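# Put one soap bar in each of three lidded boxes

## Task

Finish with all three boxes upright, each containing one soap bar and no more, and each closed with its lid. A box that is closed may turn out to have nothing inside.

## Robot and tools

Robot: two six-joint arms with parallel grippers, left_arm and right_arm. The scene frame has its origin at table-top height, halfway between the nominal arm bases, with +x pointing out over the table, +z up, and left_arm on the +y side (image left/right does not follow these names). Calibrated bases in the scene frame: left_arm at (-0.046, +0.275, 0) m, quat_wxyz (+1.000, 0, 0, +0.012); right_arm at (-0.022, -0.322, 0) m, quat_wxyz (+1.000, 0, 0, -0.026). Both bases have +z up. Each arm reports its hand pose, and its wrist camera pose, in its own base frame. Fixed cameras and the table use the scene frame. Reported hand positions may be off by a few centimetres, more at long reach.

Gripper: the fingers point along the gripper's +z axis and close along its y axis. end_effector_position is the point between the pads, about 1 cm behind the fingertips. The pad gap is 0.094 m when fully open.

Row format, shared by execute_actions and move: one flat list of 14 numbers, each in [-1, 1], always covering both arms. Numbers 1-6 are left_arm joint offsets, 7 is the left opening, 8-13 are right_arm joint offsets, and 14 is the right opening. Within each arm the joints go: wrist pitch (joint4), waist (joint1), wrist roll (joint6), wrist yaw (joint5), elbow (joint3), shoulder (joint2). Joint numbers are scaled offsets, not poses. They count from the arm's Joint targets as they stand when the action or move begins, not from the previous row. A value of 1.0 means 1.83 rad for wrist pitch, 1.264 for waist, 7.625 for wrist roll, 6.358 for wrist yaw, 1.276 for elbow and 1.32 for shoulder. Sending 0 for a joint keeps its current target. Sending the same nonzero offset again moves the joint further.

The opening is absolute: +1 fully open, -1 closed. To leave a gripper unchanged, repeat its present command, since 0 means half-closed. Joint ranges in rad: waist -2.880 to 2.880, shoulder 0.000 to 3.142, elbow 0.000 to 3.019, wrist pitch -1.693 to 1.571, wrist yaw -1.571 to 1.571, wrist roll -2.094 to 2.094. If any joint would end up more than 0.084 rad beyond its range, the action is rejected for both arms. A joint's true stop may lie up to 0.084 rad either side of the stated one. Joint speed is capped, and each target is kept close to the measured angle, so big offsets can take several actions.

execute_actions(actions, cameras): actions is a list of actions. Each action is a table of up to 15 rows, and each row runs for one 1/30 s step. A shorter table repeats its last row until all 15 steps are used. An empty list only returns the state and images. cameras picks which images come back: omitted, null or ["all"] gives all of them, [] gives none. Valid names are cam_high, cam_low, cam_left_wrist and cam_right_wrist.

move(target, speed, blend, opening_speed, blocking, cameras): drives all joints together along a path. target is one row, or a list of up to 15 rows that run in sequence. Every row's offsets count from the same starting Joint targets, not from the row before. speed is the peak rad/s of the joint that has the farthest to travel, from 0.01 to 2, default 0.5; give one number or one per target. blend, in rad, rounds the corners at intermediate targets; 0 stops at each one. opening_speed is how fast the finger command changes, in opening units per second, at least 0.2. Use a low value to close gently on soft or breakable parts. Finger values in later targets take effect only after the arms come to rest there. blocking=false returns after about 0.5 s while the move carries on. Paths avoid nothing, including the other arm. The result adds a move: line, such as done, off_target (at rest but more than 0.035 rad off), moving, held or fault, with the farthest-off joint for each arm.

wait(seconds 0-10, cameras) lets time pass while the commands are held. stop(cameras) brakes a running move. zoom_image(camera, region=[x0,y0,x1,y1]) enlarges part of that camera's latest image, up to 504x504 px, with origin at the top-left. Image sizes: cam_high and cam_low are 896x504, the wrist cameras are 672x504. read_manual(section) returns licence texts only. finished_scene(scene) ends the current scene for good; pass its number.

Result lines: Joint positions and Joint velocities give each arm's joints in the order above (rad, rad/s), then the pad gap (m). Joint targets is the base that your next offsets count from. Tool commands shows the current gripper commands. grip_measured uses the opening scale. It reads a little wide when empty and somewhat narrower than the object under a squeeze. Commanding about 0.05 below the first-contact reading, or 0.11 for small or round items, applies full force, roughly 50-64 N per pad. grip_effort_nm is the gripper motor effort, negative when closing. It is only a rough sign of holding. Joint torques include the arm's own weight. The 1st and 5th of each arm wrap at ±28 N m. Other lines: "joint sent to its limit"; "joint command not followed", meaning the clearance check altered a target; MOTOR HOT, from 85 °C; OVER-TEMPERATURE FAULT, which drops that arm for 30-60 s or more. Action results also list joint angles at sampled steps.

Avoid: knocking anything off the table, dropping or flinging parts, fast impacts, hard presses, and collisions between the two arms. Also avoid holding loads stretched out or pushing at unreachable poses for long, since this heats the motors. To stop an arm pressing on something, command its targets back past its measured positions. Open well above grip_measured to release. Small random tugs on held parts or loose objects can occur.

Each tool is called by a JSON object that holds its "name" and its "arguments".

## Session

{"name": "execute_actions", "arguments": {"actions": []}}

{"name": "zoom_image", "arguments": {"camera": "cam_high", "region": [300, 150, 540, 340]}}

{"name": "zoom_image", "arguments": {"camera": "cam_low", "region": [480, 220, 680, 360]}}

Scene clock: 0.00 s.
left_arm: end_effector_position=(+0.2820, +0.4381, +0.1433) grip_measured=+1.000 grip_effort_nm=n/a end_effector_quat_wxyz=(+0.152, -0.543, +0.653, +0.506) | right_arm: end_effector_position=(+0.3367, +0.3360, +0.3143) grip_measured=+1.000 grip_effort_nm=n/a end_effector_quat_wxyz=(+0.207, -0.617, +0.710, +0.270)
Joint names: [wrist pitch, waist, wrist roll, wrist yaw, elbow, shoulder]
Joint positions: left_arm=[-0.387 0.714 -0.356 -1.023 0.983 1.61 0.094] | right_arm=[-1.176 0.584 -0.726 -0.588 1.338 1.338 0.094]
Joint velocities: within noise
Joint torques (N m): no reading
Motor temperatures (°C): left_arm=[27 28 29 28 37 33 30] | right_arm=[30 32 28 30 42 31 30]
Heat: left arm: hottest elbow 37 °C; right arm: hottest elbow 42 °C.
Joint targets: left_arm=[-0.385 0.714 -0.356 -1.023 1.002 1.614] | right_arm=[-1.174 0.584 -0.726 -0.588 1.364 1.342]
Tool commands: left_gripper/opening=+1.0 right_gripper/opening=+1.0

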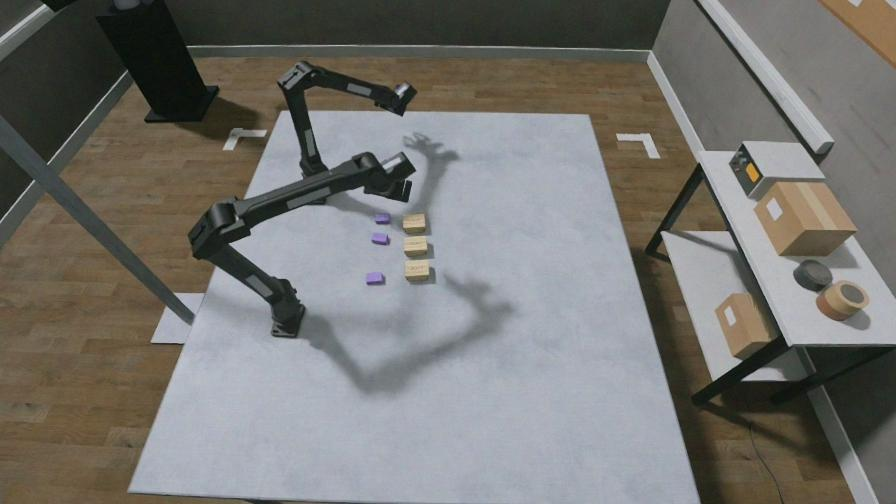

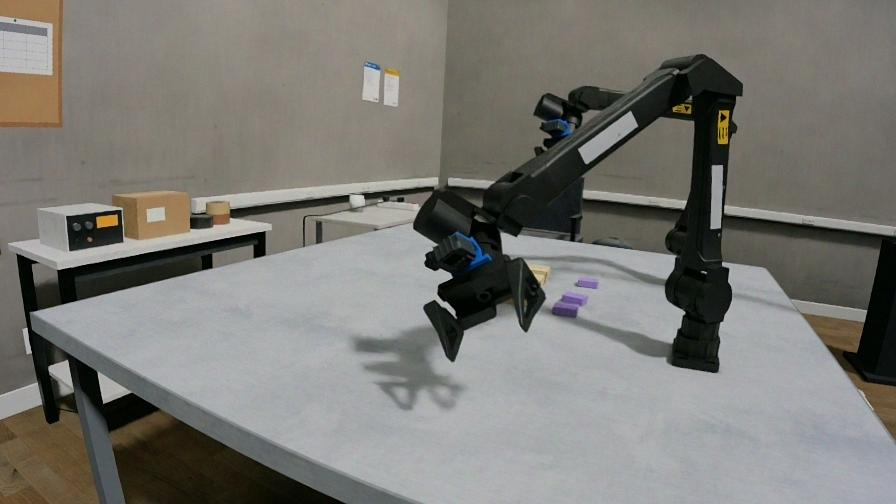

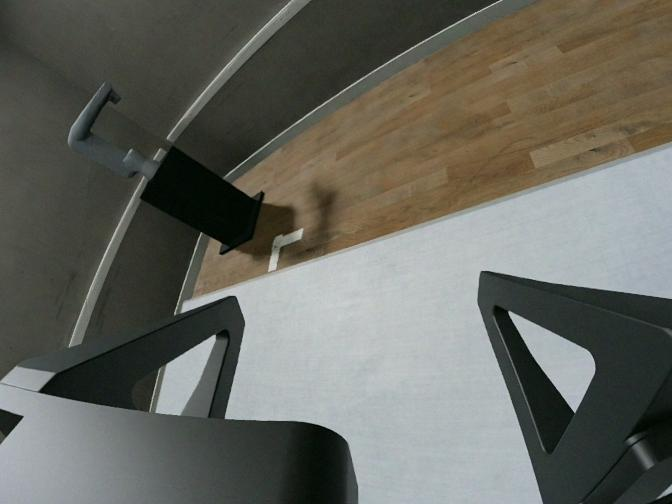

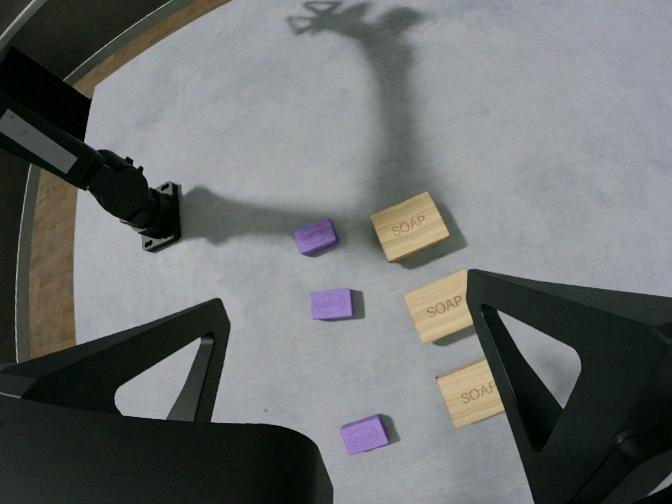

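Scaled by 2.100 from the camera's 896x504 image, which has a finer 1280x720 frame.

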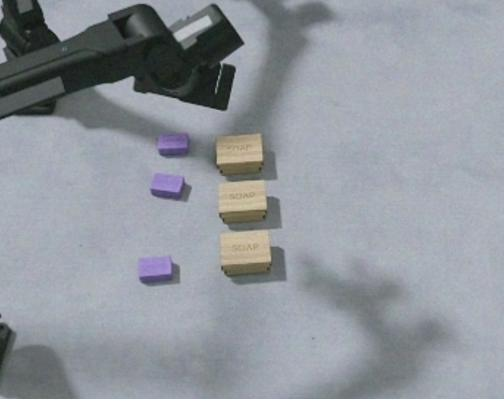

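Scaled by 2.520 from the camera's 896x504 image, which has a finer 1280x720 frame.

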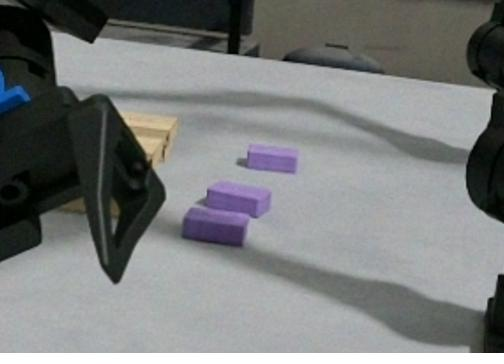

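{"name": "move", "arguments": {"target": [[0,0,0,0,0,0,1,-0.0546,0.042,0.172,0.0925,-0.349,-0.095,1],[-0.529,-0.89,-0.004,0.161,0.396,0.058,1,-0.0546,0.042,0.172,0.0925,-0.349,-0.095,1]], "speed": 0.6, "blend": 0.2, "cameras": ["cam_left_wrist","cam_right_wrist"]}}

{"name": "zoom_image", "arguments": {"camera": "cam_left_wrist", "region": [180, 80, 580, 380]}}

{"name": "zoom_image", "arguments": {"camera": "cam_right_wrist", "region": [180, 80, 580, 380]}}

Scene clock: 39.13 s.
left_arm: end_effector_position=(+0.4596, -0.2048, +0.1779) grip_measured=+1.000 grip_effort_nm=-0.022 end_effector_quat_wxyz=(+0.011, +0.024, +1.000, -0.003) | right_arm: end_effector_position=(+0.2630, +0.1911, +0.1517) grip_measured=+1.000 grip_effort_nm=-0.046 end_effector_quat_wxyz=(+0.002, -0.028, +1.000, +0.002)
Joint names: [wrist pitch, waist, wrist roll, wrist yaw, elbow, shoulder]
Joint positions: left_arm=[-1.342 -0.419 -0.372 -0.003 1.455 1.661 0.094] | right_arm=[-1.267 0.629 0.572 -0.001 0.93 1.229 0.094]
Joint velocities: within noise
Joint torques (N m): left_arm=[0.76 -0.91 -0.23 0.06 14.76 -15.68] | right_arm=[0.1 0.79 0.14 -0.04 8.38 -9.05]
Motor temperatures (°C): left_arm=[27 28 29 28 42 35 30] | right_arm=[30 32 28 30 49 31 30]
Heat: left arm: hottest elbow 42 °C; right arm: hottest elbow 49 °C.
Joint targets: left_arm=[-1.353 -0.411 -0.387 0.001 1.508 1.690] | right_arm=[-1.274 0.636 0.586 0.001 0.918 1.216]
move: off_target (left_arm); left_arm: the elbow is farthest, 0.052 rad from its target
Images, in order (width x height): cam_left_wrist 672x504, cam_right_wrist 672x504.

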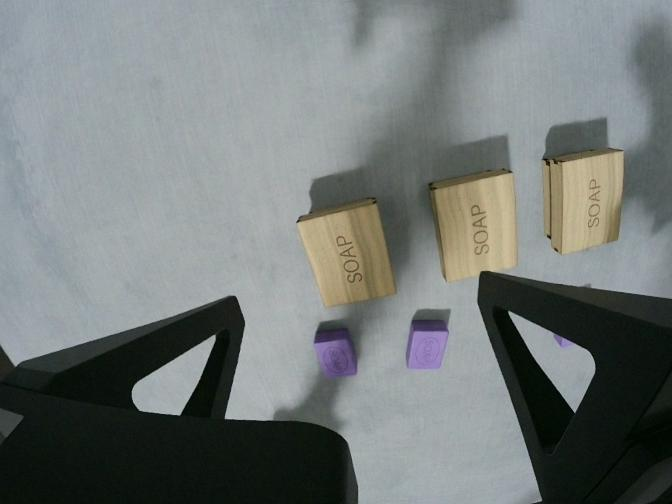

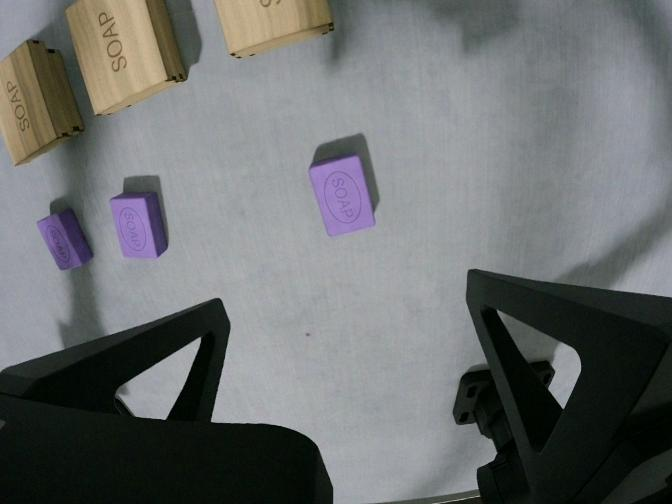

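Scaled by 1.260 from the camera's 672x504 image, which has a finer 960x720 frame.

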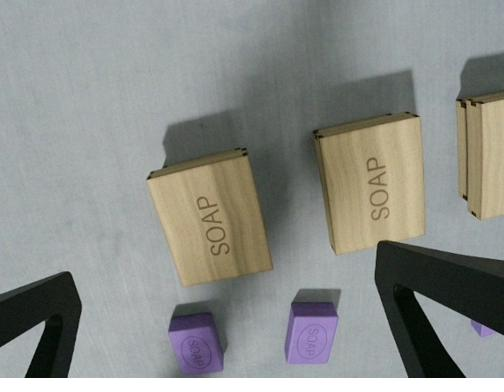

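Scaled by 1.260 from the camera's 672x504 image, which has a finer 960x720 frame.

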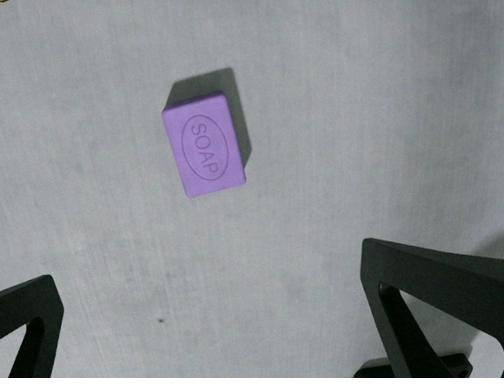

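{"name": "move", "arguments": {"target": [[0.1662,-0.0206,-0.0177,0,-0.2651,0.0012,1,0.1511,-0.0301,-0.0232,0,-0.0965,0.1154,1],[0.2219,-0.0206,-0.0177,0,-0.2993,0.0454,1,0.2321,-0.0301,-0.0232,0,-0.1426,0.1831,1]], "speed": [0.35,0.15], "blend": 0.03, "cameras": ["cam_left_wrist","cam_right_wrist"]}}

Scene clock: 87.33 s.
left_arm: end_effector_position=(+0.4278, -0.1942, +0.0367) grip_measured=+1.000 grip_effort_nm=-0.017 end_effector_quat_wxyz=(+0.011, -0.041, +0.999, -0.004) | right_arm: end_effector_position=(+0.2779, +0.1922, +0.0246) grip_measured=+1.000 grip_effort_nm=-0.046 end_effector_quat_wxyz=(+0.007, -0.092, +0.996, +0.005)
Joint names: [wrist pitch, waist, wrist roll, wrist yaw, elbow, shoulder]
Joint positions: left_arm=[-0.96 -0.426 -0.507 -0.003 1.135 1.724 0.094] | right_arm=[-0.859 0.606 0.422 -0.001 0.746 1.441 0.094]
Joint velocities: within noise
Joint torques (N m): left_arm=[1.52 -2.43 -0.23 0.05 7.65 -15.15] | right_arm=[0.72 -0.62 -0.11 -0.05 6.69 -8.06]
Motor temperatures (°C): left_arm=[27 28 29 28 47 36 30] | right_arm=[30 32 28 30 47 32 30]
Heat: left arm: hottest elbow 47 °C; right arm: hottest elbow 47 °C.
Joint targets: left_arm=[-0.947 -0.437 -0.522 0.001 1.126 1.750] | right_arm=[-0.849 0.598 0.409 0.000 0.736 1.458]
move: done
Images, in order (width x height): cam_left_wrist 672x504, cam_right_wrist 672x504.

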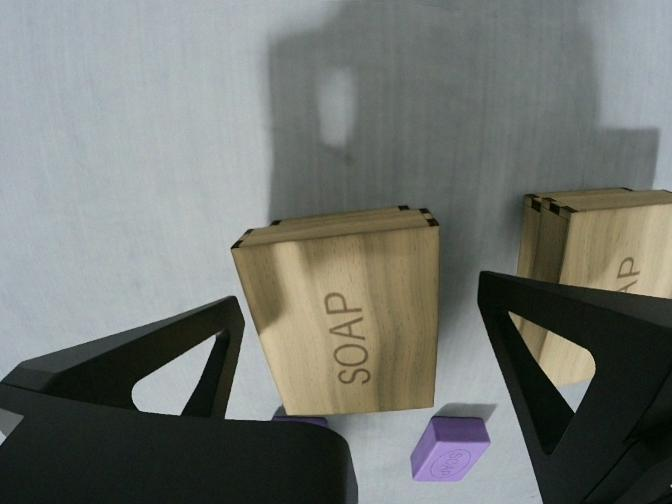

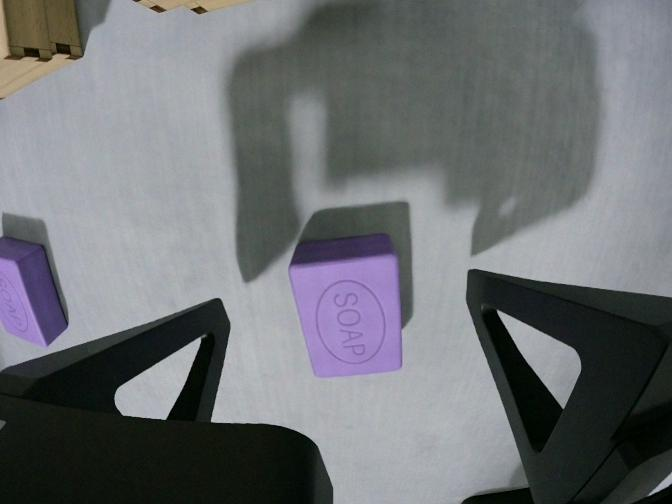

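{"name": "move", "arguments": {"target": [[0,0.0229,0,0,0,0,1,0,0,0,0,0,0,-0.35],[0.02,0.0229,0,0,-0.0101,0.0178,1,0,0,0,0,0,0,-0.35]], "speed": [0.06,0.08], "opening_speed": 0.6, "cameras": ["cam_left_wrist","cam_right_wrist"]}}

Scene clock: 103.20 s.
left_arm: end_effector_position=(+0.4296, -0.1914, +0.0221) grip_measured=+1.000 grip_effort_nm=-0.017 end_effector_quat_wxyz=(+0.010, -0.044, +0.999, -0.004) | right_arm: end_effector_position=(+0.2780, +0.1923, +0.0246) grip_measured=-0.247 grip_effort_nm=-1.072 end_effector_quat_wxyz=(+0.008, -0.092, +0.996, +0.005)
Joint names: [wrist pitch, waist, wrist roll, wrist yaw, elbow, shoulder]
Joint positions: left_arm=[-0.924 -0.419 -0.507 -0.003 1.122 1.747 0.094] | right_arm=[-0.858 0.606 0.422 -0.001 0.746 1.441 0.035]
Joint velocities: within noise
Joint torques (N m): left_arm=[1.35 -0.73 -0.23 0.04 7.46 -15.21] | right_arm=[0.75 -0.56 -0.11 -0.06 6.71 -8.06]
Motor temperatures (°C): left_arm=[27 28 29 28 46 35 30] | right_arm=[30 32 28 30 47 32 30]
Heat: left arm: hottest elbow 46 °C; right arm: hottest elbow 47 °C.
Joint targets: left_arm=[-0.911 -0.408 -0.521 0.000 1.113 1.774] | right_arm=[-0.849 0.598 0.409 0.000 0.736 1.458]
move: done
Images, in order (width x height): cam_left_wrist 672x504, cam_right_wrist 672x504.

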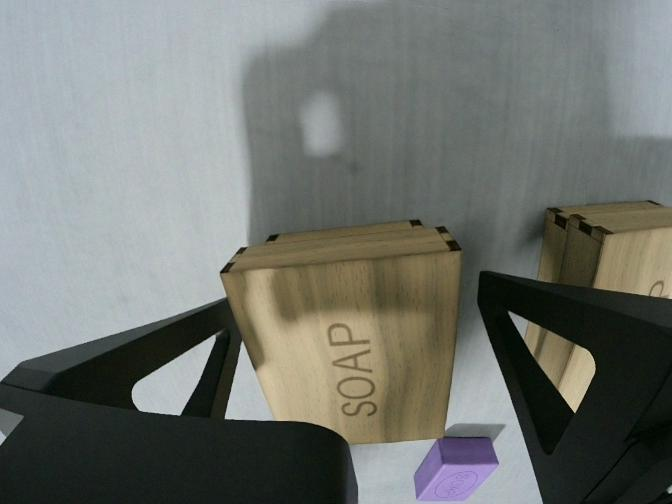

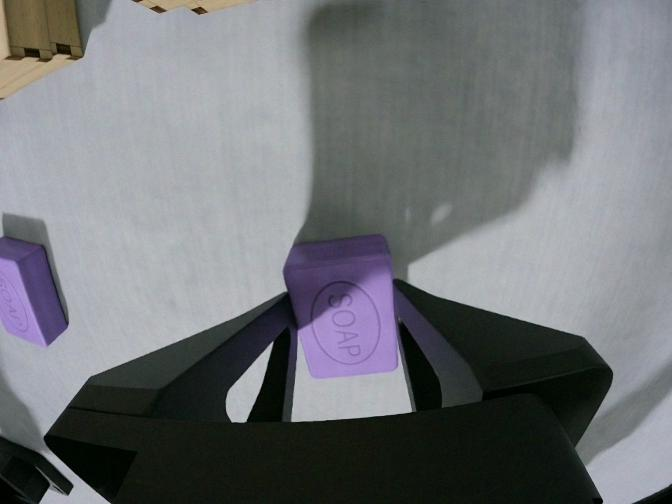

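{"name": "move", "arguments": {"target": [[0,0.0075,0,0,0,0,1,0,0,0,0,0,0,-0.35],[0,0.0075,0,0,0,0,0.3,0,0,0,0,0,0,-0.35]], "speed": 0.06, "opening_speed": 0.4, "cameras": ["cam_left_wrist"]}}

Scene clock: 121.63 s.
left_arm: end_effector_position=(+0.4316, -0.1875, +0.0221) grip_measured=+0.403 grip_effort_nm=-1.028 end_effector_quat_wxyz=(+0.011, -0.049, +0.999, -0.004) | right_arm: end_effector_position=(+0.2780, +0.1923, +0.0246) grip_measured=-0.247 grip_effort_nm=-1.072 end_effector_quat_wxyz=(+0.008, -0.092, +0.996, +0.005)
Joint names: [wrist pitch, waist, wrist roll, wrist yaw, elbow, shoulder]
Joint positions: left_arm=[-0.923 -0.41 -0.508 -0.002 1.122 1.747 0.066] | right_arm=[-0.858 0.606 0.422 -0.001 0.746 1.441 0.035]
Joint velocities: within noise
Joint torques (N m): left_arm=[1.62 -0.67 -0.22 0.04 7.45 -15.33] | right_arm=[0.75 -0.62 -0.11 -0.06 6.69 -8.06]
Motor temperatures (°C): left_arm=[27 28 29 28 46 35 30] | right_arm=[30 32 28 30 46 31 31]
Heat: left arm: hottest elbow 46 °C; right arm: hottest elbow 46 °C.
Joint targets: left_arm=[-0.911 -0.398 -0.522 0.001 1.113 1.774] | right_arm=[-0.849 0.598 0.409 0.000 0.736 1.458]
move: done
Images, in order (width x height): cam_left_wrist 672x504.

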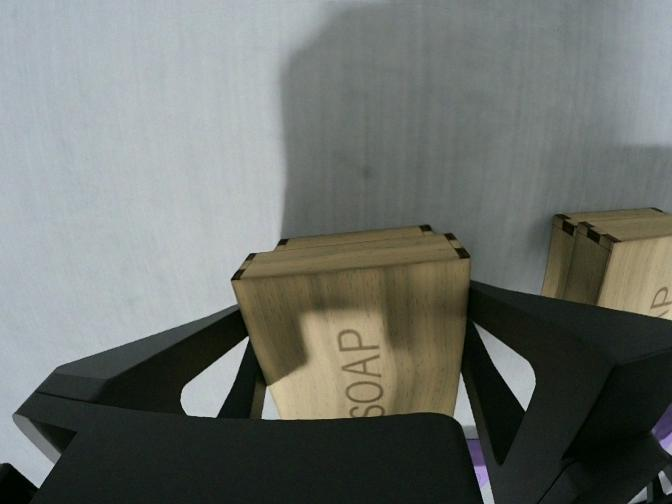

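{"name": "move", "arguments": {"target": [[-0.0126,0,0,0,0.0541,-0.0311,0.3,-0.011,0,0,0,0.0533,-0.0235,-0.35],[-0.051,0,0,0,0.0771,-0.0621,0.3,-0.04,0,0,0,0.07,-0.047,-0.35],[-0.1207,0,0,0,0.1288,-0.1087,0.3,-0.0727,0,0,0,0.0897,-0.0739,-0.35],[-0.2044,0,0,0,0.2077,-0.1486,0.3,-0.172,0,0,0,0.1662,-0.1377,-0.35]], "speed": [0.06,0.08,0.2,0.3], "blend": 0.01, "cameras": ["cam_left_wrist","cam_right_wrist","cam_low"]}}

{"name": "zoom_image", "arguments": {"camera": "cam_left_wrist", "region": [240, 120, 480, 300]}}

Scene clock: 149.30 s.
left_arm: end_effector_position=(+0.4351, -0.1890, +0.1623) grip_measured=+0.402 grip_effort_nm=-1.038 end_effector_quat_wxyz=(+0.015, -0.049, +0.999, -0.006) | right_arm: end_effector_position=(+0.2788, +0.1928, +0.1211) grip_measured=-0.247 grip_effort_nm=-1.077 end_effector_quat_wxyz=(+0.009, -0.092, +0.996, +0.006)
Joint names: [wrist pitch, waist, wrist roll, wrist yaw, elbow, shoulder]
Joint positions: left_arm=[-1.273 -0.41 -0.508 -0.002 1.327 1.591 0.066] | right_arm=[-1.156 0.606 0.422 -0.001 0.894 1.286 0.035]
Joint velocities: within noise
Joint torques (N m): left_arm=[0.69 -0.67 -0.22 0.04 14.5 -18.02] | right_arm=[0.06 -0.56 -0.11 -0.06 13.68 -9.35]
Motor temperatures (°C): left_arm=[27 28 29 28 46 35 31] | right_arm=[30 32 28 30 47 31 32]
Heat: left arm: hottest elbow 46 °C; right arm: hottest elbow 47 °C.
Joint targets: left_arm=[-1.285 -0.398 -0.522 0.001 1.378 1.578] | right_arm=[-1.164 0.598 0.409 0.000 0.948 1.276]
move: off_target (left_arm, right_arm); left_arm: the elbow is farthest, 0.051 rad from its target; right_arm: the elbow is farthest, 0.054 rad from its target
Images, in order (width x height): cam_low 896x504, cam_left_wrist 672x504, cam_right_wrist 672x504.

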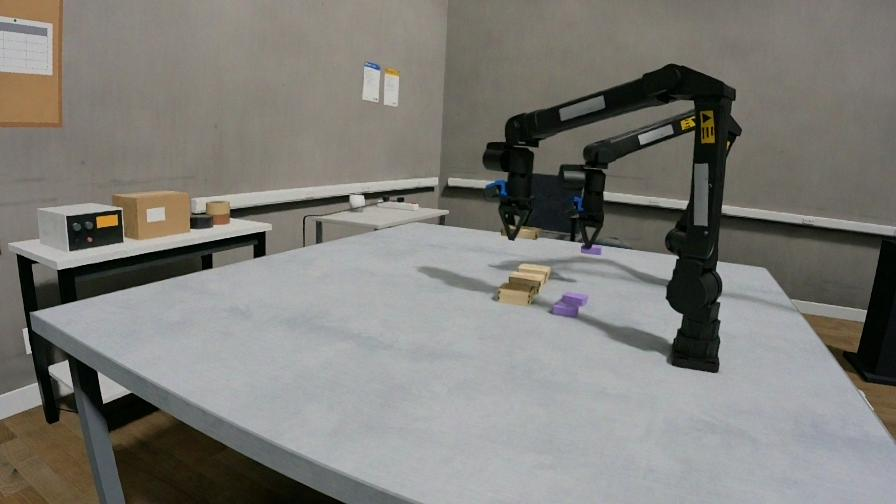

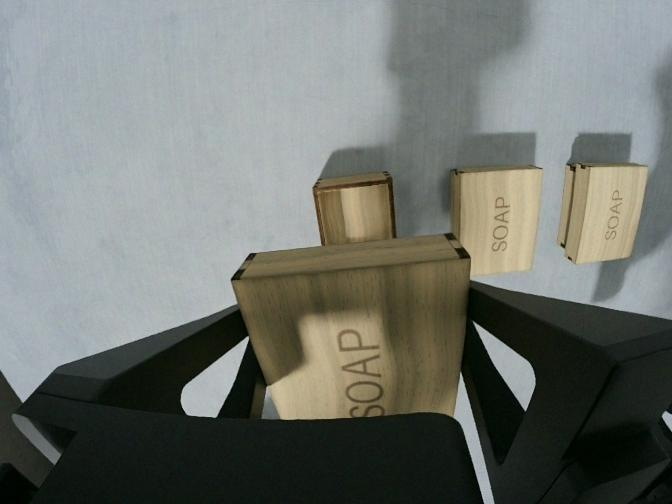

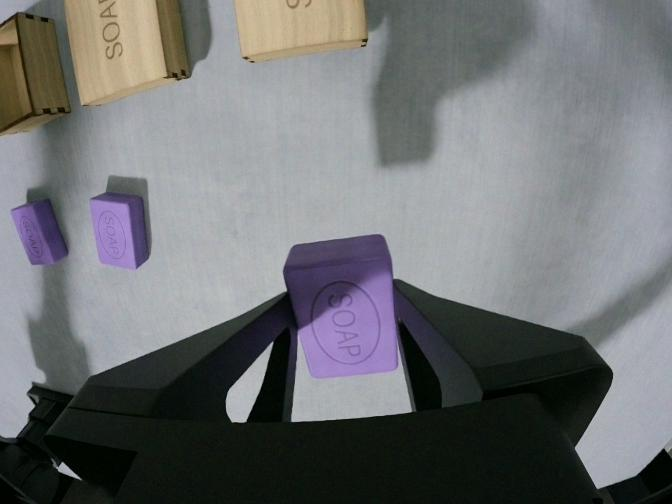

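Scaled by 2.100 from the camera's 672x504 image, which has a finer 960x720 frame.

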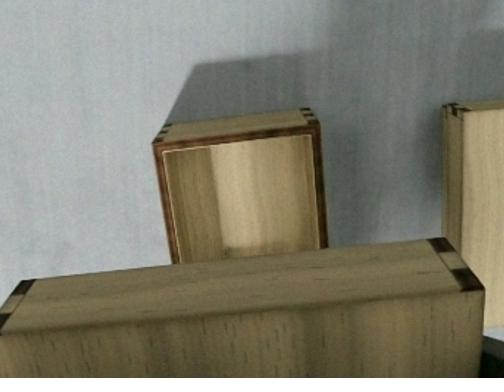

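{"name": "move", "arguments": {"target": [[0,0.522,0,0,0,0,0.3,0,0,0,0,0,0,-0.35],[0,0.522,0,0,0,0,0.3,-0.114,0.1994,0.0357,0,0.6654,0.5258,-0.35]], "speed": 0.6, "blend": 0.1, "cameras": ["cam_right_wrist"]}}

{"name": "zoom_image", "arguments": {"camera": "cam_right_wrist", "region": [220, 80, 520, 305]}}

Scene clock: 171.53 s.
left_arm: end_effector_position=(+0.4586, +0.1210, +0.1623) grip_measured=+0.402 grip_effort_nm=-1.043 end_effector_quat_wxyz=(+0.016, -0.374, +0.927, -0.002) | right_arm: end_effector_position=(+0.3939, +0.4486, +0.1295) grip_measured=-0.247 grip_effort_nm=-1.072 end_effector_quat_wxyz=(-0.003, -0.092, +0.996, -0.003)
Joint names: [wrist pitch, waist, wrist roll, wrist yaw, elbow, shoulder]
Joint positions: left_arm=[-1.274 0.259 -0.508 -0.001 1.327 1.591 0.066] | right_arm=[-1.365 0.851 0.667 0 1.738 1.952 0.035]
Joint velocities: within noise
Joint torques (N m): left_arm=[0.68 -1.38 -0.22 -0.03 14.5 -18.14] | right_arm=[0.05 0.03 0.17 -0.09 14.52 -18.02]
Motor temperatures (°C): left_arm=[27 28 29 28 46 36 31] | right_arm=[30 32 28 30 53 32 32]
Heat: left arm: hottest elbow 46 °C; right arm: hottest elbow 53 °C.
Joint targets: left_arm=[-1.285 0.261 -0.522 0.001 1.378 1.578] | right_arm=[-1.373 0.850 0.681 0.000 1.797 1.970]
move: off_target (left_arm, right_arm); left_arm: the elbow is farthest, 0.051 rad from its target; right_arm: the elbow is farthest, 0.059 rad from its target
Images, in order (width x height): cam_right_wrist 672x504.

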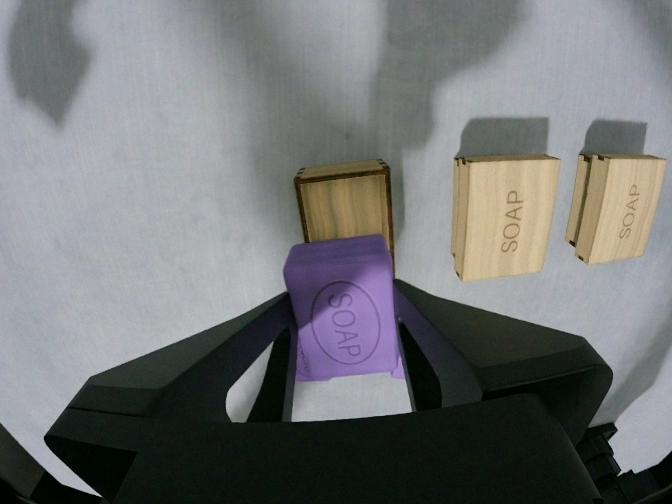

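Scaled by 1.680 from the camera's 672x504 image, which has a finer 960x720 frame.

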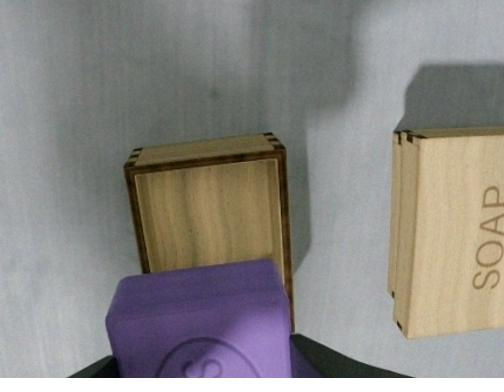

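{"name": "move", "arguments": {"target": [0,0,0,0,0,0,0.3,0.101,0,0,0,-0.1537,0.0103,-0.35], "speed": 0.2, "cameras": ["cam_right_wrist"]}}

{"name": "zoom_image", "arguments": {"camera": "cam_right_wrist", "region": [240, 140, 440, 400]}}

Scene clock: 197.37 s.
left_arm: end_effector_position=(+0.4586, +0.1210, +0.1623) grip_measured=+0.402 grip_effort_nm=-1.033 end_effector_quat_wxyz=(+0.016, -0.374, +0.927, -0.002) | right_arm: end_effector_position=(+0.3911, +0.4455, +0.0771) grip_measured=-0.247 grip_effort_nm=-1.072 end_effector_quat_wxyz=(+0.008, -0.091, +0.996, +0.008)
Joint names: [wrist pitch, waist, wrist roll, wrist yaw, elbow, shoulder]
Joint positions: left_arm=[-1.274 0.259 -0.508 -0.001 1.327 1.591 0.066] | right_arm=[-1.197 0.851 0.668 0 1.61 1.962 0.035]
Joint velocities: within noise
Joint torques (N m): left_arm=[0.68 -1.38 -0.22 -0.03 14.5 -18.08] | right_arm=[0.92 0.03 0.13 -0.09 8.46 -17.55]
Motor temperatures (°C): left_arm=[27 28 29 28 48 37 32] | right_arm=[30 32 28 30 52 34 32]
Heat: left arm: hottest elbow 48 °C; right arm: hottest elbow 52 °C.
Joint targets: left_arm=[-1.285 0.261 -0.522 0.001 1.378 1.578] | right_arm=[-1.188 0.850 0.681 0.000 1.601 1.984]
move: off_target (left_arm); left_arm: the elbow is farthest, 0.051 rad from its target
Images, in order (width x height): cam_right_wrist 672x504.

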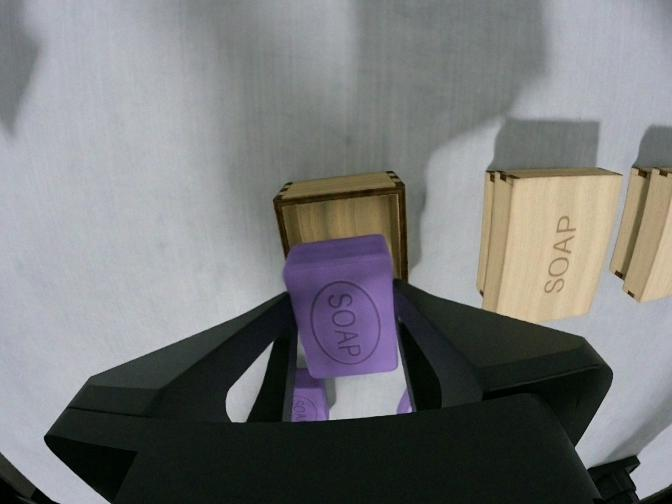

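Scaled by 1.938 from the camera's 672x504 image, which has a finer 960x720 frame.

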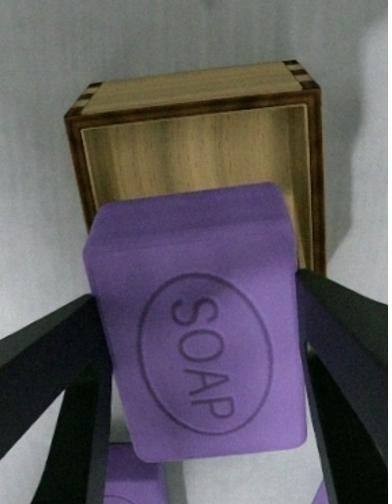

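{"name": "move", "arguments": {"target": [0,0,0,0,0,0,0.3,0,-0.0111,0.0016,0,0,0,-0.35], "speed": 0.06, "cameras": ["cam_right_wrist"]}}

{"name": "zoom_image", "arguments": {"camera": "cam_right_wrist", "region": [240, 140, 440, 400]}}

Scene clock: 222.57 s.
left_arm: end_effector_position=(+0.4586, +0.1210, +0.1623) grip_measured=+0.402 grip_effort_nm=-1.038 end_effector_quat_wxyz=(+0.016, -0.374, +0.927, -0.002) | right_arm: end_effector_position=(+0.3948, +0.4424, +0.0771) grip_measured=-0.247 grip_effort_nm=-1.082 end_effector_quat_wxyz=(+0.008, -0.082, +0.997, +0.008)
Joint names: [wrist pitch, waist, wrist roll, wrist yaw, elbow, shoulder]
Joint positions: left_arm=[-1.274 0.259 -0.508 -0.001 1.327 1.591 0.066] | right_arm=[-1.197 0.843 0.679 0 1.61 1.962 0.035]
Joint velocities: within noise
Joint torques (N m): left_arm=[0.69 -1.38 -0.22 -0.03 14.5 -18.2] | right_arm=[0.73 -0.44 0.15 -0.09 8.46 -17.49]
Motor temperatures (°C): left_arm=[27 28 29 28 49 37 32] | right_arm=[30 32 28 30 51 36 32]
Heat: left arm: hottest elbow 49 °C; right arm: hottest elbow 51 °C.
Joint targets: left_arm=[-1.285 0.261 -0.522 0.001 1.378 1.578] | right_arm=[-1.188 0.837 0.693 0.000 1.601 1.984]
move: off_target (left_arm); left_arm: the elbow is farthest, 0.051 rad from its target
Images, in order (width x height): cam_right_wrist 672x504.

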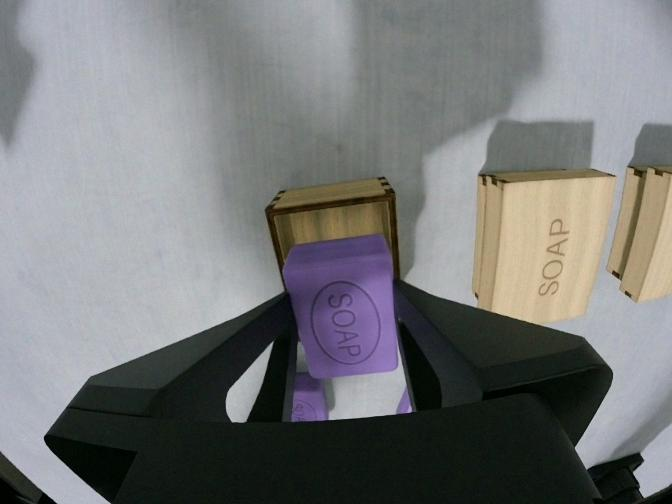

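Scaled by 1.938 from the camera's 672x504 image, which has a finer 960x720 frame.

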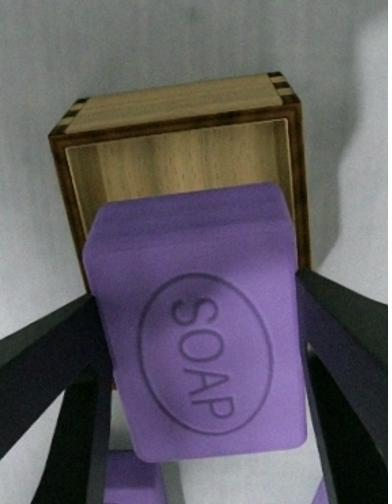

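{"name": "move", "arguments": {"target": [0,0,0,0,0,0,0.3,0,0.0148,0,0,0,0,-0.35], "speed": 0.03, "cameras": ["cam_right_wrist"]}}

{"name": "zoom_image", "arguments": {"camera": "cam_right_wrist", "region": [240, 140, 440, 400]}}

Scene clock: 234.07 s.
left_arm: end_effector_position=(+0.4586, +0.1210, +0.1623) grip_measured=+0.402 grip_effort_nm=-1.038 end_effector_quat_wxyz=(+0.016, -0.374, +0.927, -0.002) | right_arm: end_effector_position=(+0.3924, +0.4445, +0.0771) grip_measured=-0.247 grip_effort_nm=-1.072 end_effector_quat_wxyz=(+0.008, -0.084, +0.996, +0.008)
Joint names: [wrist pitch, waist, wrist roll, wrist yaw, elbow, shoulder]
Joint positions: left_arm=[-1.274 0.259 -0.508 -0.001 1.327 1.591 0.066] | right_arm=[-1.197 0.848 0.68 0 1.61 1.962 0.035]
Joint velocities: within noise
Joint torques (N m): left_arm=[0.69 -1.38 -0.22 -0.03 14.5 -18.14] | right_arm=[0.72 0.85 0.13 -0.09 8.46 -17.49]
Motor temperatures (°C): left_arm=[27 28 29 28 50 37 32] | right_arm=[30 32 28 30 50 37 32]
Heat: left arm: hottest elbow 50 °C; right arm: hottest elbow 50 °C.
Joint targets: left_arm=[-1.285 0.261 -0.522 0.001 1.378 1.578] | right_arm=[-1.188 0.855 0.693 0.000 1.601 1.984]
move: off_target (left_arm); left_arm: the elbow is farthest, 0.051 rad from its target
Images, in order (width x height): cam_right_wrist 672x504.

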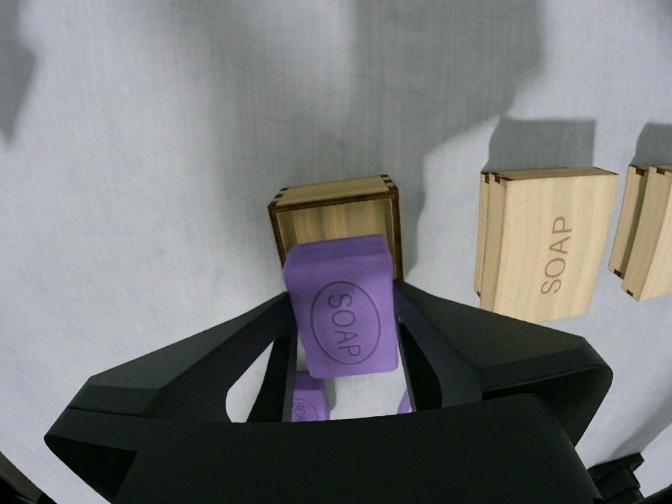

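Scaled by 1.938 from the camera's 672x504 image, which has a finer 960x720 frame.

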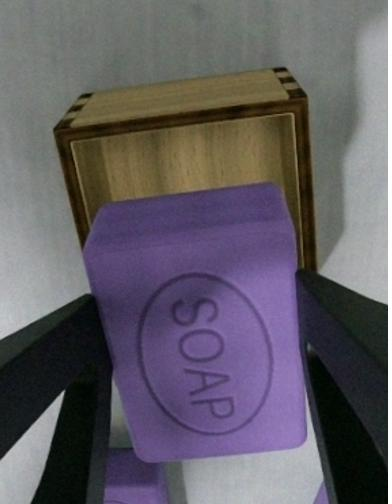

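{"name": "move", "arguments": {"target": [0,0,0,0,0,0,0.3,0.0358,0,0,0,-0.0264,0.024,-0.35], "speed": 0.06, "cameras": ["cam_right_wrist","cam_low"]}}

{"name": "zoom_image", "arguments": {"camera": "cam_right_wrist", "region": [240, 140, 440, 400]}}

{"name": "zoom_image", "arguments": {"camera": "cam_low", "region": [480, 240, 580, 320]}}

Scene clock: 252.70 s.
left_arm: end_effector_position=(+0.4586, +0.1210, +0.1623) grip_measured=+0.402 grip_effort_nm=-1.033 end_effector_quat_wxyz=(+0.016, -0.374, +0.927, -0.002) | right_arm: end_effector_position=(+0.3932, +0.4455, +0.0493) grip_measured=-0.247 grip_effort_nm=-1.082 end_effector_quat_wxyz=(+0.009, -0.084, +0.996, +0.009)
Joint names: [wrist pitch, waist, wrist roll, wrist yaw, elbow, shoulder]
Joint positions: left_arm=[-1.274 0.259 -0.508 -0.001 1.327 1.591 0.066] | right_arm=[-1.132 0.848 0.68 0 1.577 1.991 0.035]
Joint velocities: within noise
Joint torques (N m): left_arm=[0.68 -1.38 -0.22 -0.03 14.52 -18.14] | right_arm=[0.73 0.67 0.13 -0.08 8.17 -17.26]
Motor temperatures (°C): left_arm=[27 28 29 28 51 38 32] | right_arm=[30 32 28 30 49 37 32]
Heat: left arm: hottest elbow 51 °C; right arm: hottest elbow 49 °C.
Joint targets: left_arm=[-1.285 0.261 -0.522 0.001 1.378 1.578] | right_arm=[-1.123 0.855 0.693 0.000 1.568 2.015]
move: off_target (left_arm); left_arm: the elbow is farthest, 0.051 rad from its target
Images, in order (width x height): cam_low 896x504, cam_right_wrist 672x504.

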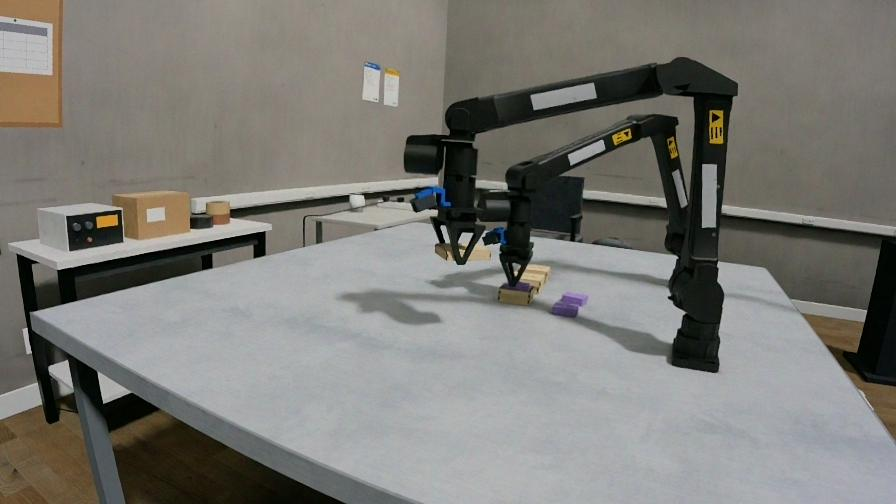

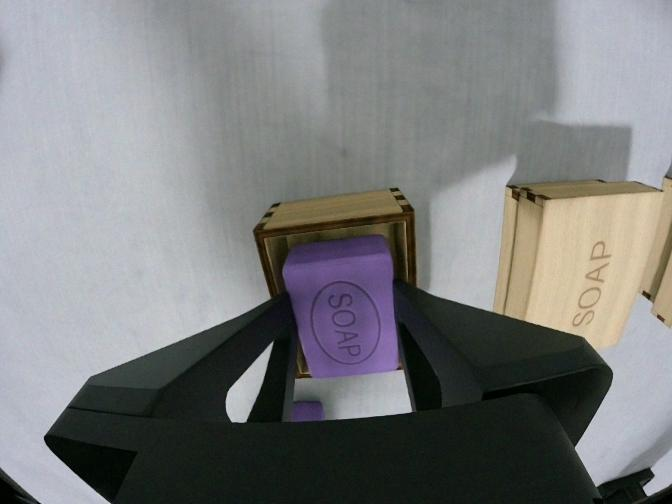

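Scaled by 1.938 from the camera's 672x504 image, which has a finer 960x720 frame.

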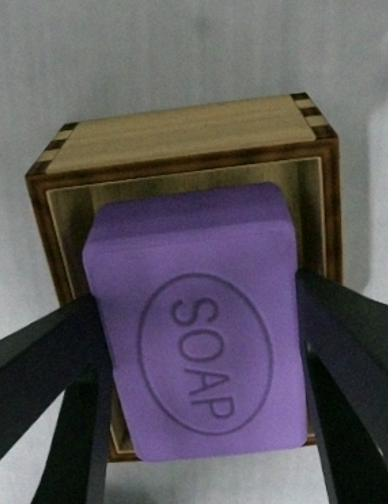

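Scaled by 5.040 from the camera's 896x504 image, which has a finer 1280x720 frame.

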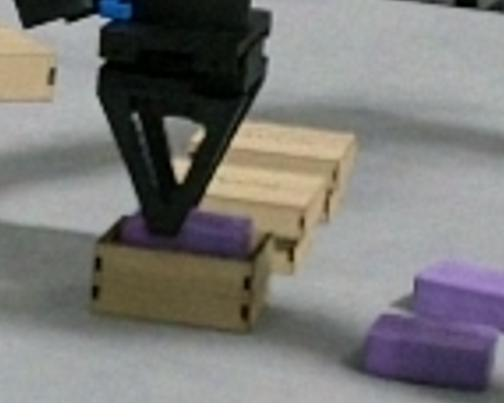

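{"name": "move", "arguments": {"target": [0,0,0,0,0,0,0.3,0.0135,0,0,0,-0.0098,0.009,-0.35], "speed": 0.04, "cameras": ["cam_right_wrist"]}}

{"name": "zoom_image", "arguments": {"camera": "cam_right_wrist", "region": [240, 180, 440, 440]}}

Scene clock: 269.77 s.
left_arm: end_effector_position=(+0.4586, +0.1210, +0.1623) grip_measured=+0.402 grip_effort_nm=-1.043 end_effector_quat_wxyz=(+0.016, -0.374, +0.927, -0.002) | right_arm: end_effector_position=(+0.3932, +0.4455, +0.0382) grip_measured=-0.247 grip_effort_nm=-1.072 end_effector_quat_wxyz=(+0.009, -0.084, +0.996, +0.009)
Joint names: [wrist pitch, waist, wrist roll, wrist yaw, elbow, shoulder]
Joint positions: left_arm=[-1.274 0.259 -0.508 -0.001 1.327 1.591 0.066] | right_arm=[-1.107 0.848 0.68 0 1.565 2.003 0.035]
Joint velocities: within noise
Joint torques (N m): left_arm=[0.69 -1.32 -0.22 -0.03 14.5 -18.14] | right_arm=[0.88 0.67 0.13 -0.09 8.08 -17.44]
Motor temperatures (°C): left_arm=[27 28 29 28 51 38 32] | right_arm=[30 32 28 30 49 37 32]
Heat: left arm: hottest elbow 51 °C; right arm: hottest elbow 49 °C.
Joint targets: left_arm=[-1.285 0.261 -0.522 0.001 1.378 1.578] | right_arm=[-1.098 0.855 0.693 0.000 1.555 2.027]
move: off_target (left_arm); left_arm: the elbow is farthest, 0.051 rad from its target
Images, in order (width x height): cam_right_wrist 672x504.

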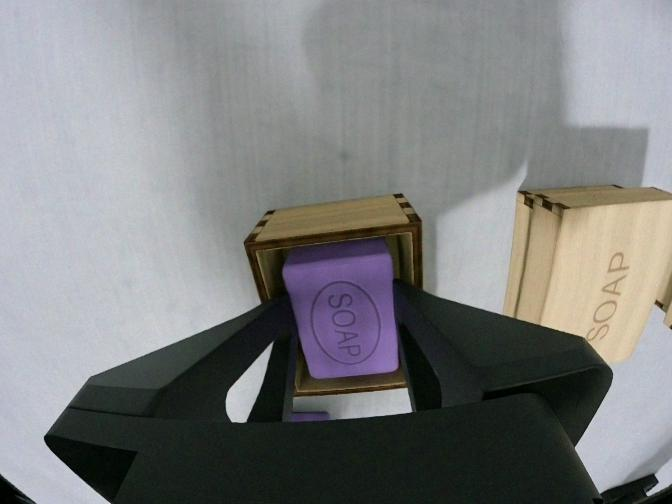

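Scaled by 1.938 from the camera's 672x504 image, which has a finer 960x720 frame.

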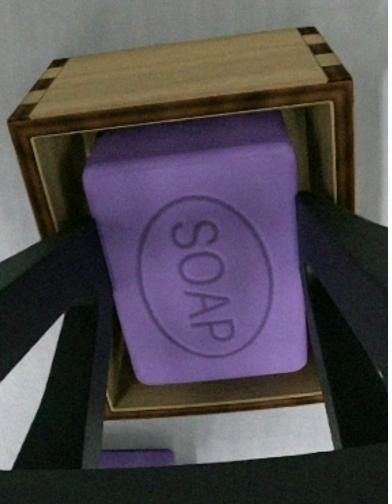

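{"name": "move", "arguments": {"target": [0,0,0,0,0,0,0.3,0.0055,0,0,0,-0.004,0.004,-0.35], "speed": 0.03, "cameras": ["cam_right_wrist"]}}

{"name": "zoom_image", "arguments": {"camera": "cam_right_wrist", "region": [240, 180, 440, 440]}}

Scene clock: 279.17 s.
left_arm: end_effector_position=(+0.4586, +0.1210, +0.1623) grip_measured=+0.402 grip_effort_nm=-1.043 end_effector_quat_wxyz=(+0.016, -0.374, +0.927, -0.002) | right_arm: end_effector_position=(+0.3932, +0.4455, +0.0339) grip_measured=-0.247 grip_effort_nm=-1.072 end_effector_quat_wxyz=(+0.009, -0.084, +0.996, +0.009)
Joint names: [wrist pitch, waist, wrist roll, wrist yaw, elbow, shoulder]
Joint positions: left_arm=[-1.274 0.259 -0.508 -0.001 1.327 1.591 0.066] | right_arm=[-1.097 0.848 0.68 0 1.56 2.007 0.035]
Joint velocities: within noise
Joint torques (N m): left_arm=[0.68 -1.38 -0.22 -0.03 14.52 -18.08] | right_arm=[0.76 0.73 0.13 -0.08 8.01 -17.61]
Motor temperatures (°C): left_arm=[27 28 29 28 52 38 32] | right_arm=[30 32 28 30 48 36 32]
Heat: left arm: hottest elbow 52 °C; right arm: hottest elbow 48 °C.
Joint targets: left_arm=[-1.285 0.261 -0.522 0.001 1.378 1.578] | right_arm=[-1.088 0.855 0.693 0.000 1.550 2.033]
move: off_target (left_arm); left_arm: the elbow is farthest, 0.051 rad from its target
Images, in order (width x height): cam_right_wrist 672x504.

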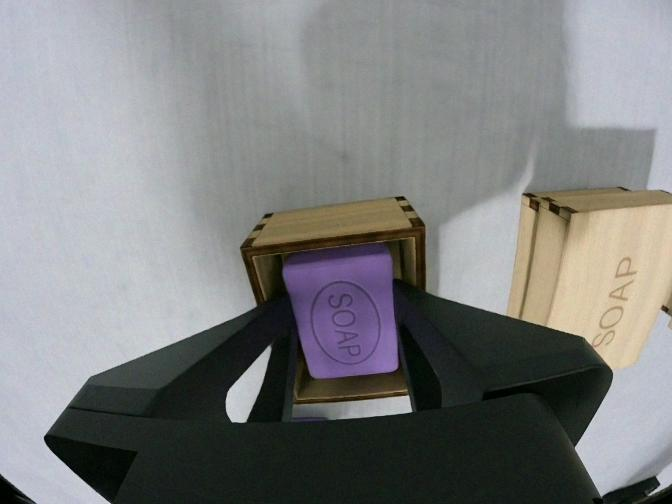

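Scaled by 1.938 from the camera's 672x504 image, which has a finer 960x720 frame.

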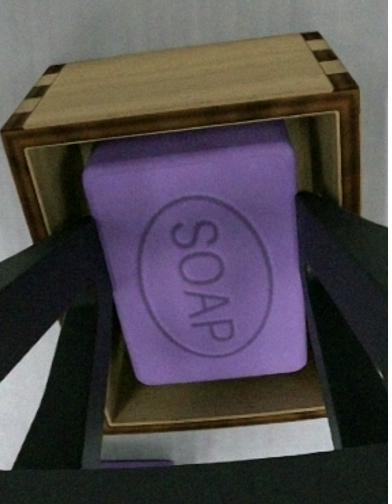

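{"name": "move", "arguments": {"target": [0,0,0,0,0,0,0.3,0.0055,0,0,0,-0.004,0.004,-0.35], "speed": 0.03, "cameras": ["cam_right_wrist"]}}

{"name": "zoom_image", "arguments": {"camera": "cam_right_wrist", "region": [240, 180, 440, 440]}}

Scene clock: 285.27 s.
left_arm: end_effector_position=(+0.4586, +0.1210, +0.1623) grip_measured=+0.402 grip_effort_nm=-1.038 end_effector_quat_wxyz=(+0.016, -0.374, +0.927, -0.002) | right_arm: end_effector_position=(+0.3932, +0.4454, +0.0292) grip_measured=-0.247 grip_effort_nm=-1.072 end_effector_quat_wxyz=(+0.009, -0.084, +0.996, +0.009)
Joint names: [wrist pitch, waist, wrist roll, wrist yaw, elbow, shoulder]
Joint positions: left_arm=[-1.274 0.259 -0.508 -0.001 1.327 1.591 0.066] | right_arm=[-1.087 0.848 0.68 0 1.555 2.013 0.035]
Joint velocities: within noise
Joint torques (N m): left_arm=[0.69 -1.38 -0.22 -0.03 14.52 -18.14] | right_arm=[0.65 0.73 0.13 -0.08 7.99 -17.26]
Motor temperatures (°C): left_arm=[27 28 29 28 52 38 32] | right_arm=[30 32 28 30 48 36 33]
Heat: left arm: hottest elbow 52 °C; right arm: hottest elbow 48 °C.
Joint targets: left_arm=[-1.285 0.261 -0.522 0.001 1.378 1.578] | right_arm=[-1.078 0.855 0.693 0.000 1.545 2.038]
move: off_target (left_arm); left_arm: the elbow is farthest, 0.051 rad from its target
Images, in order (width x height): cam_right_wrist 672x504.

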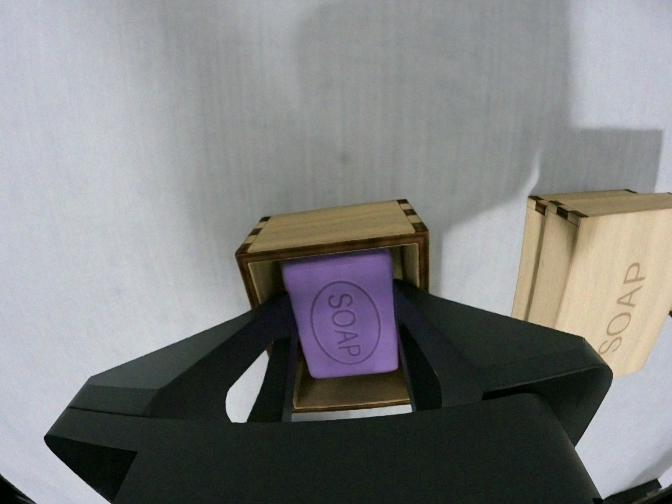

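Scaled by 1.938 from the camera's 672x504 image, which has a finer 960x720 frame.

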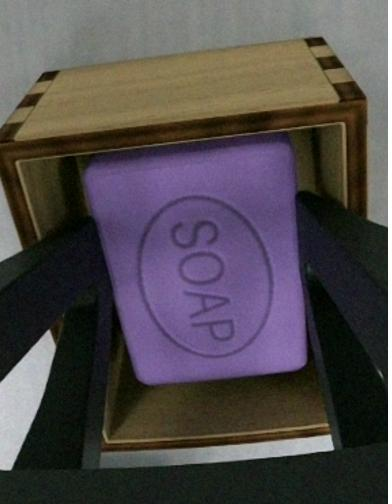

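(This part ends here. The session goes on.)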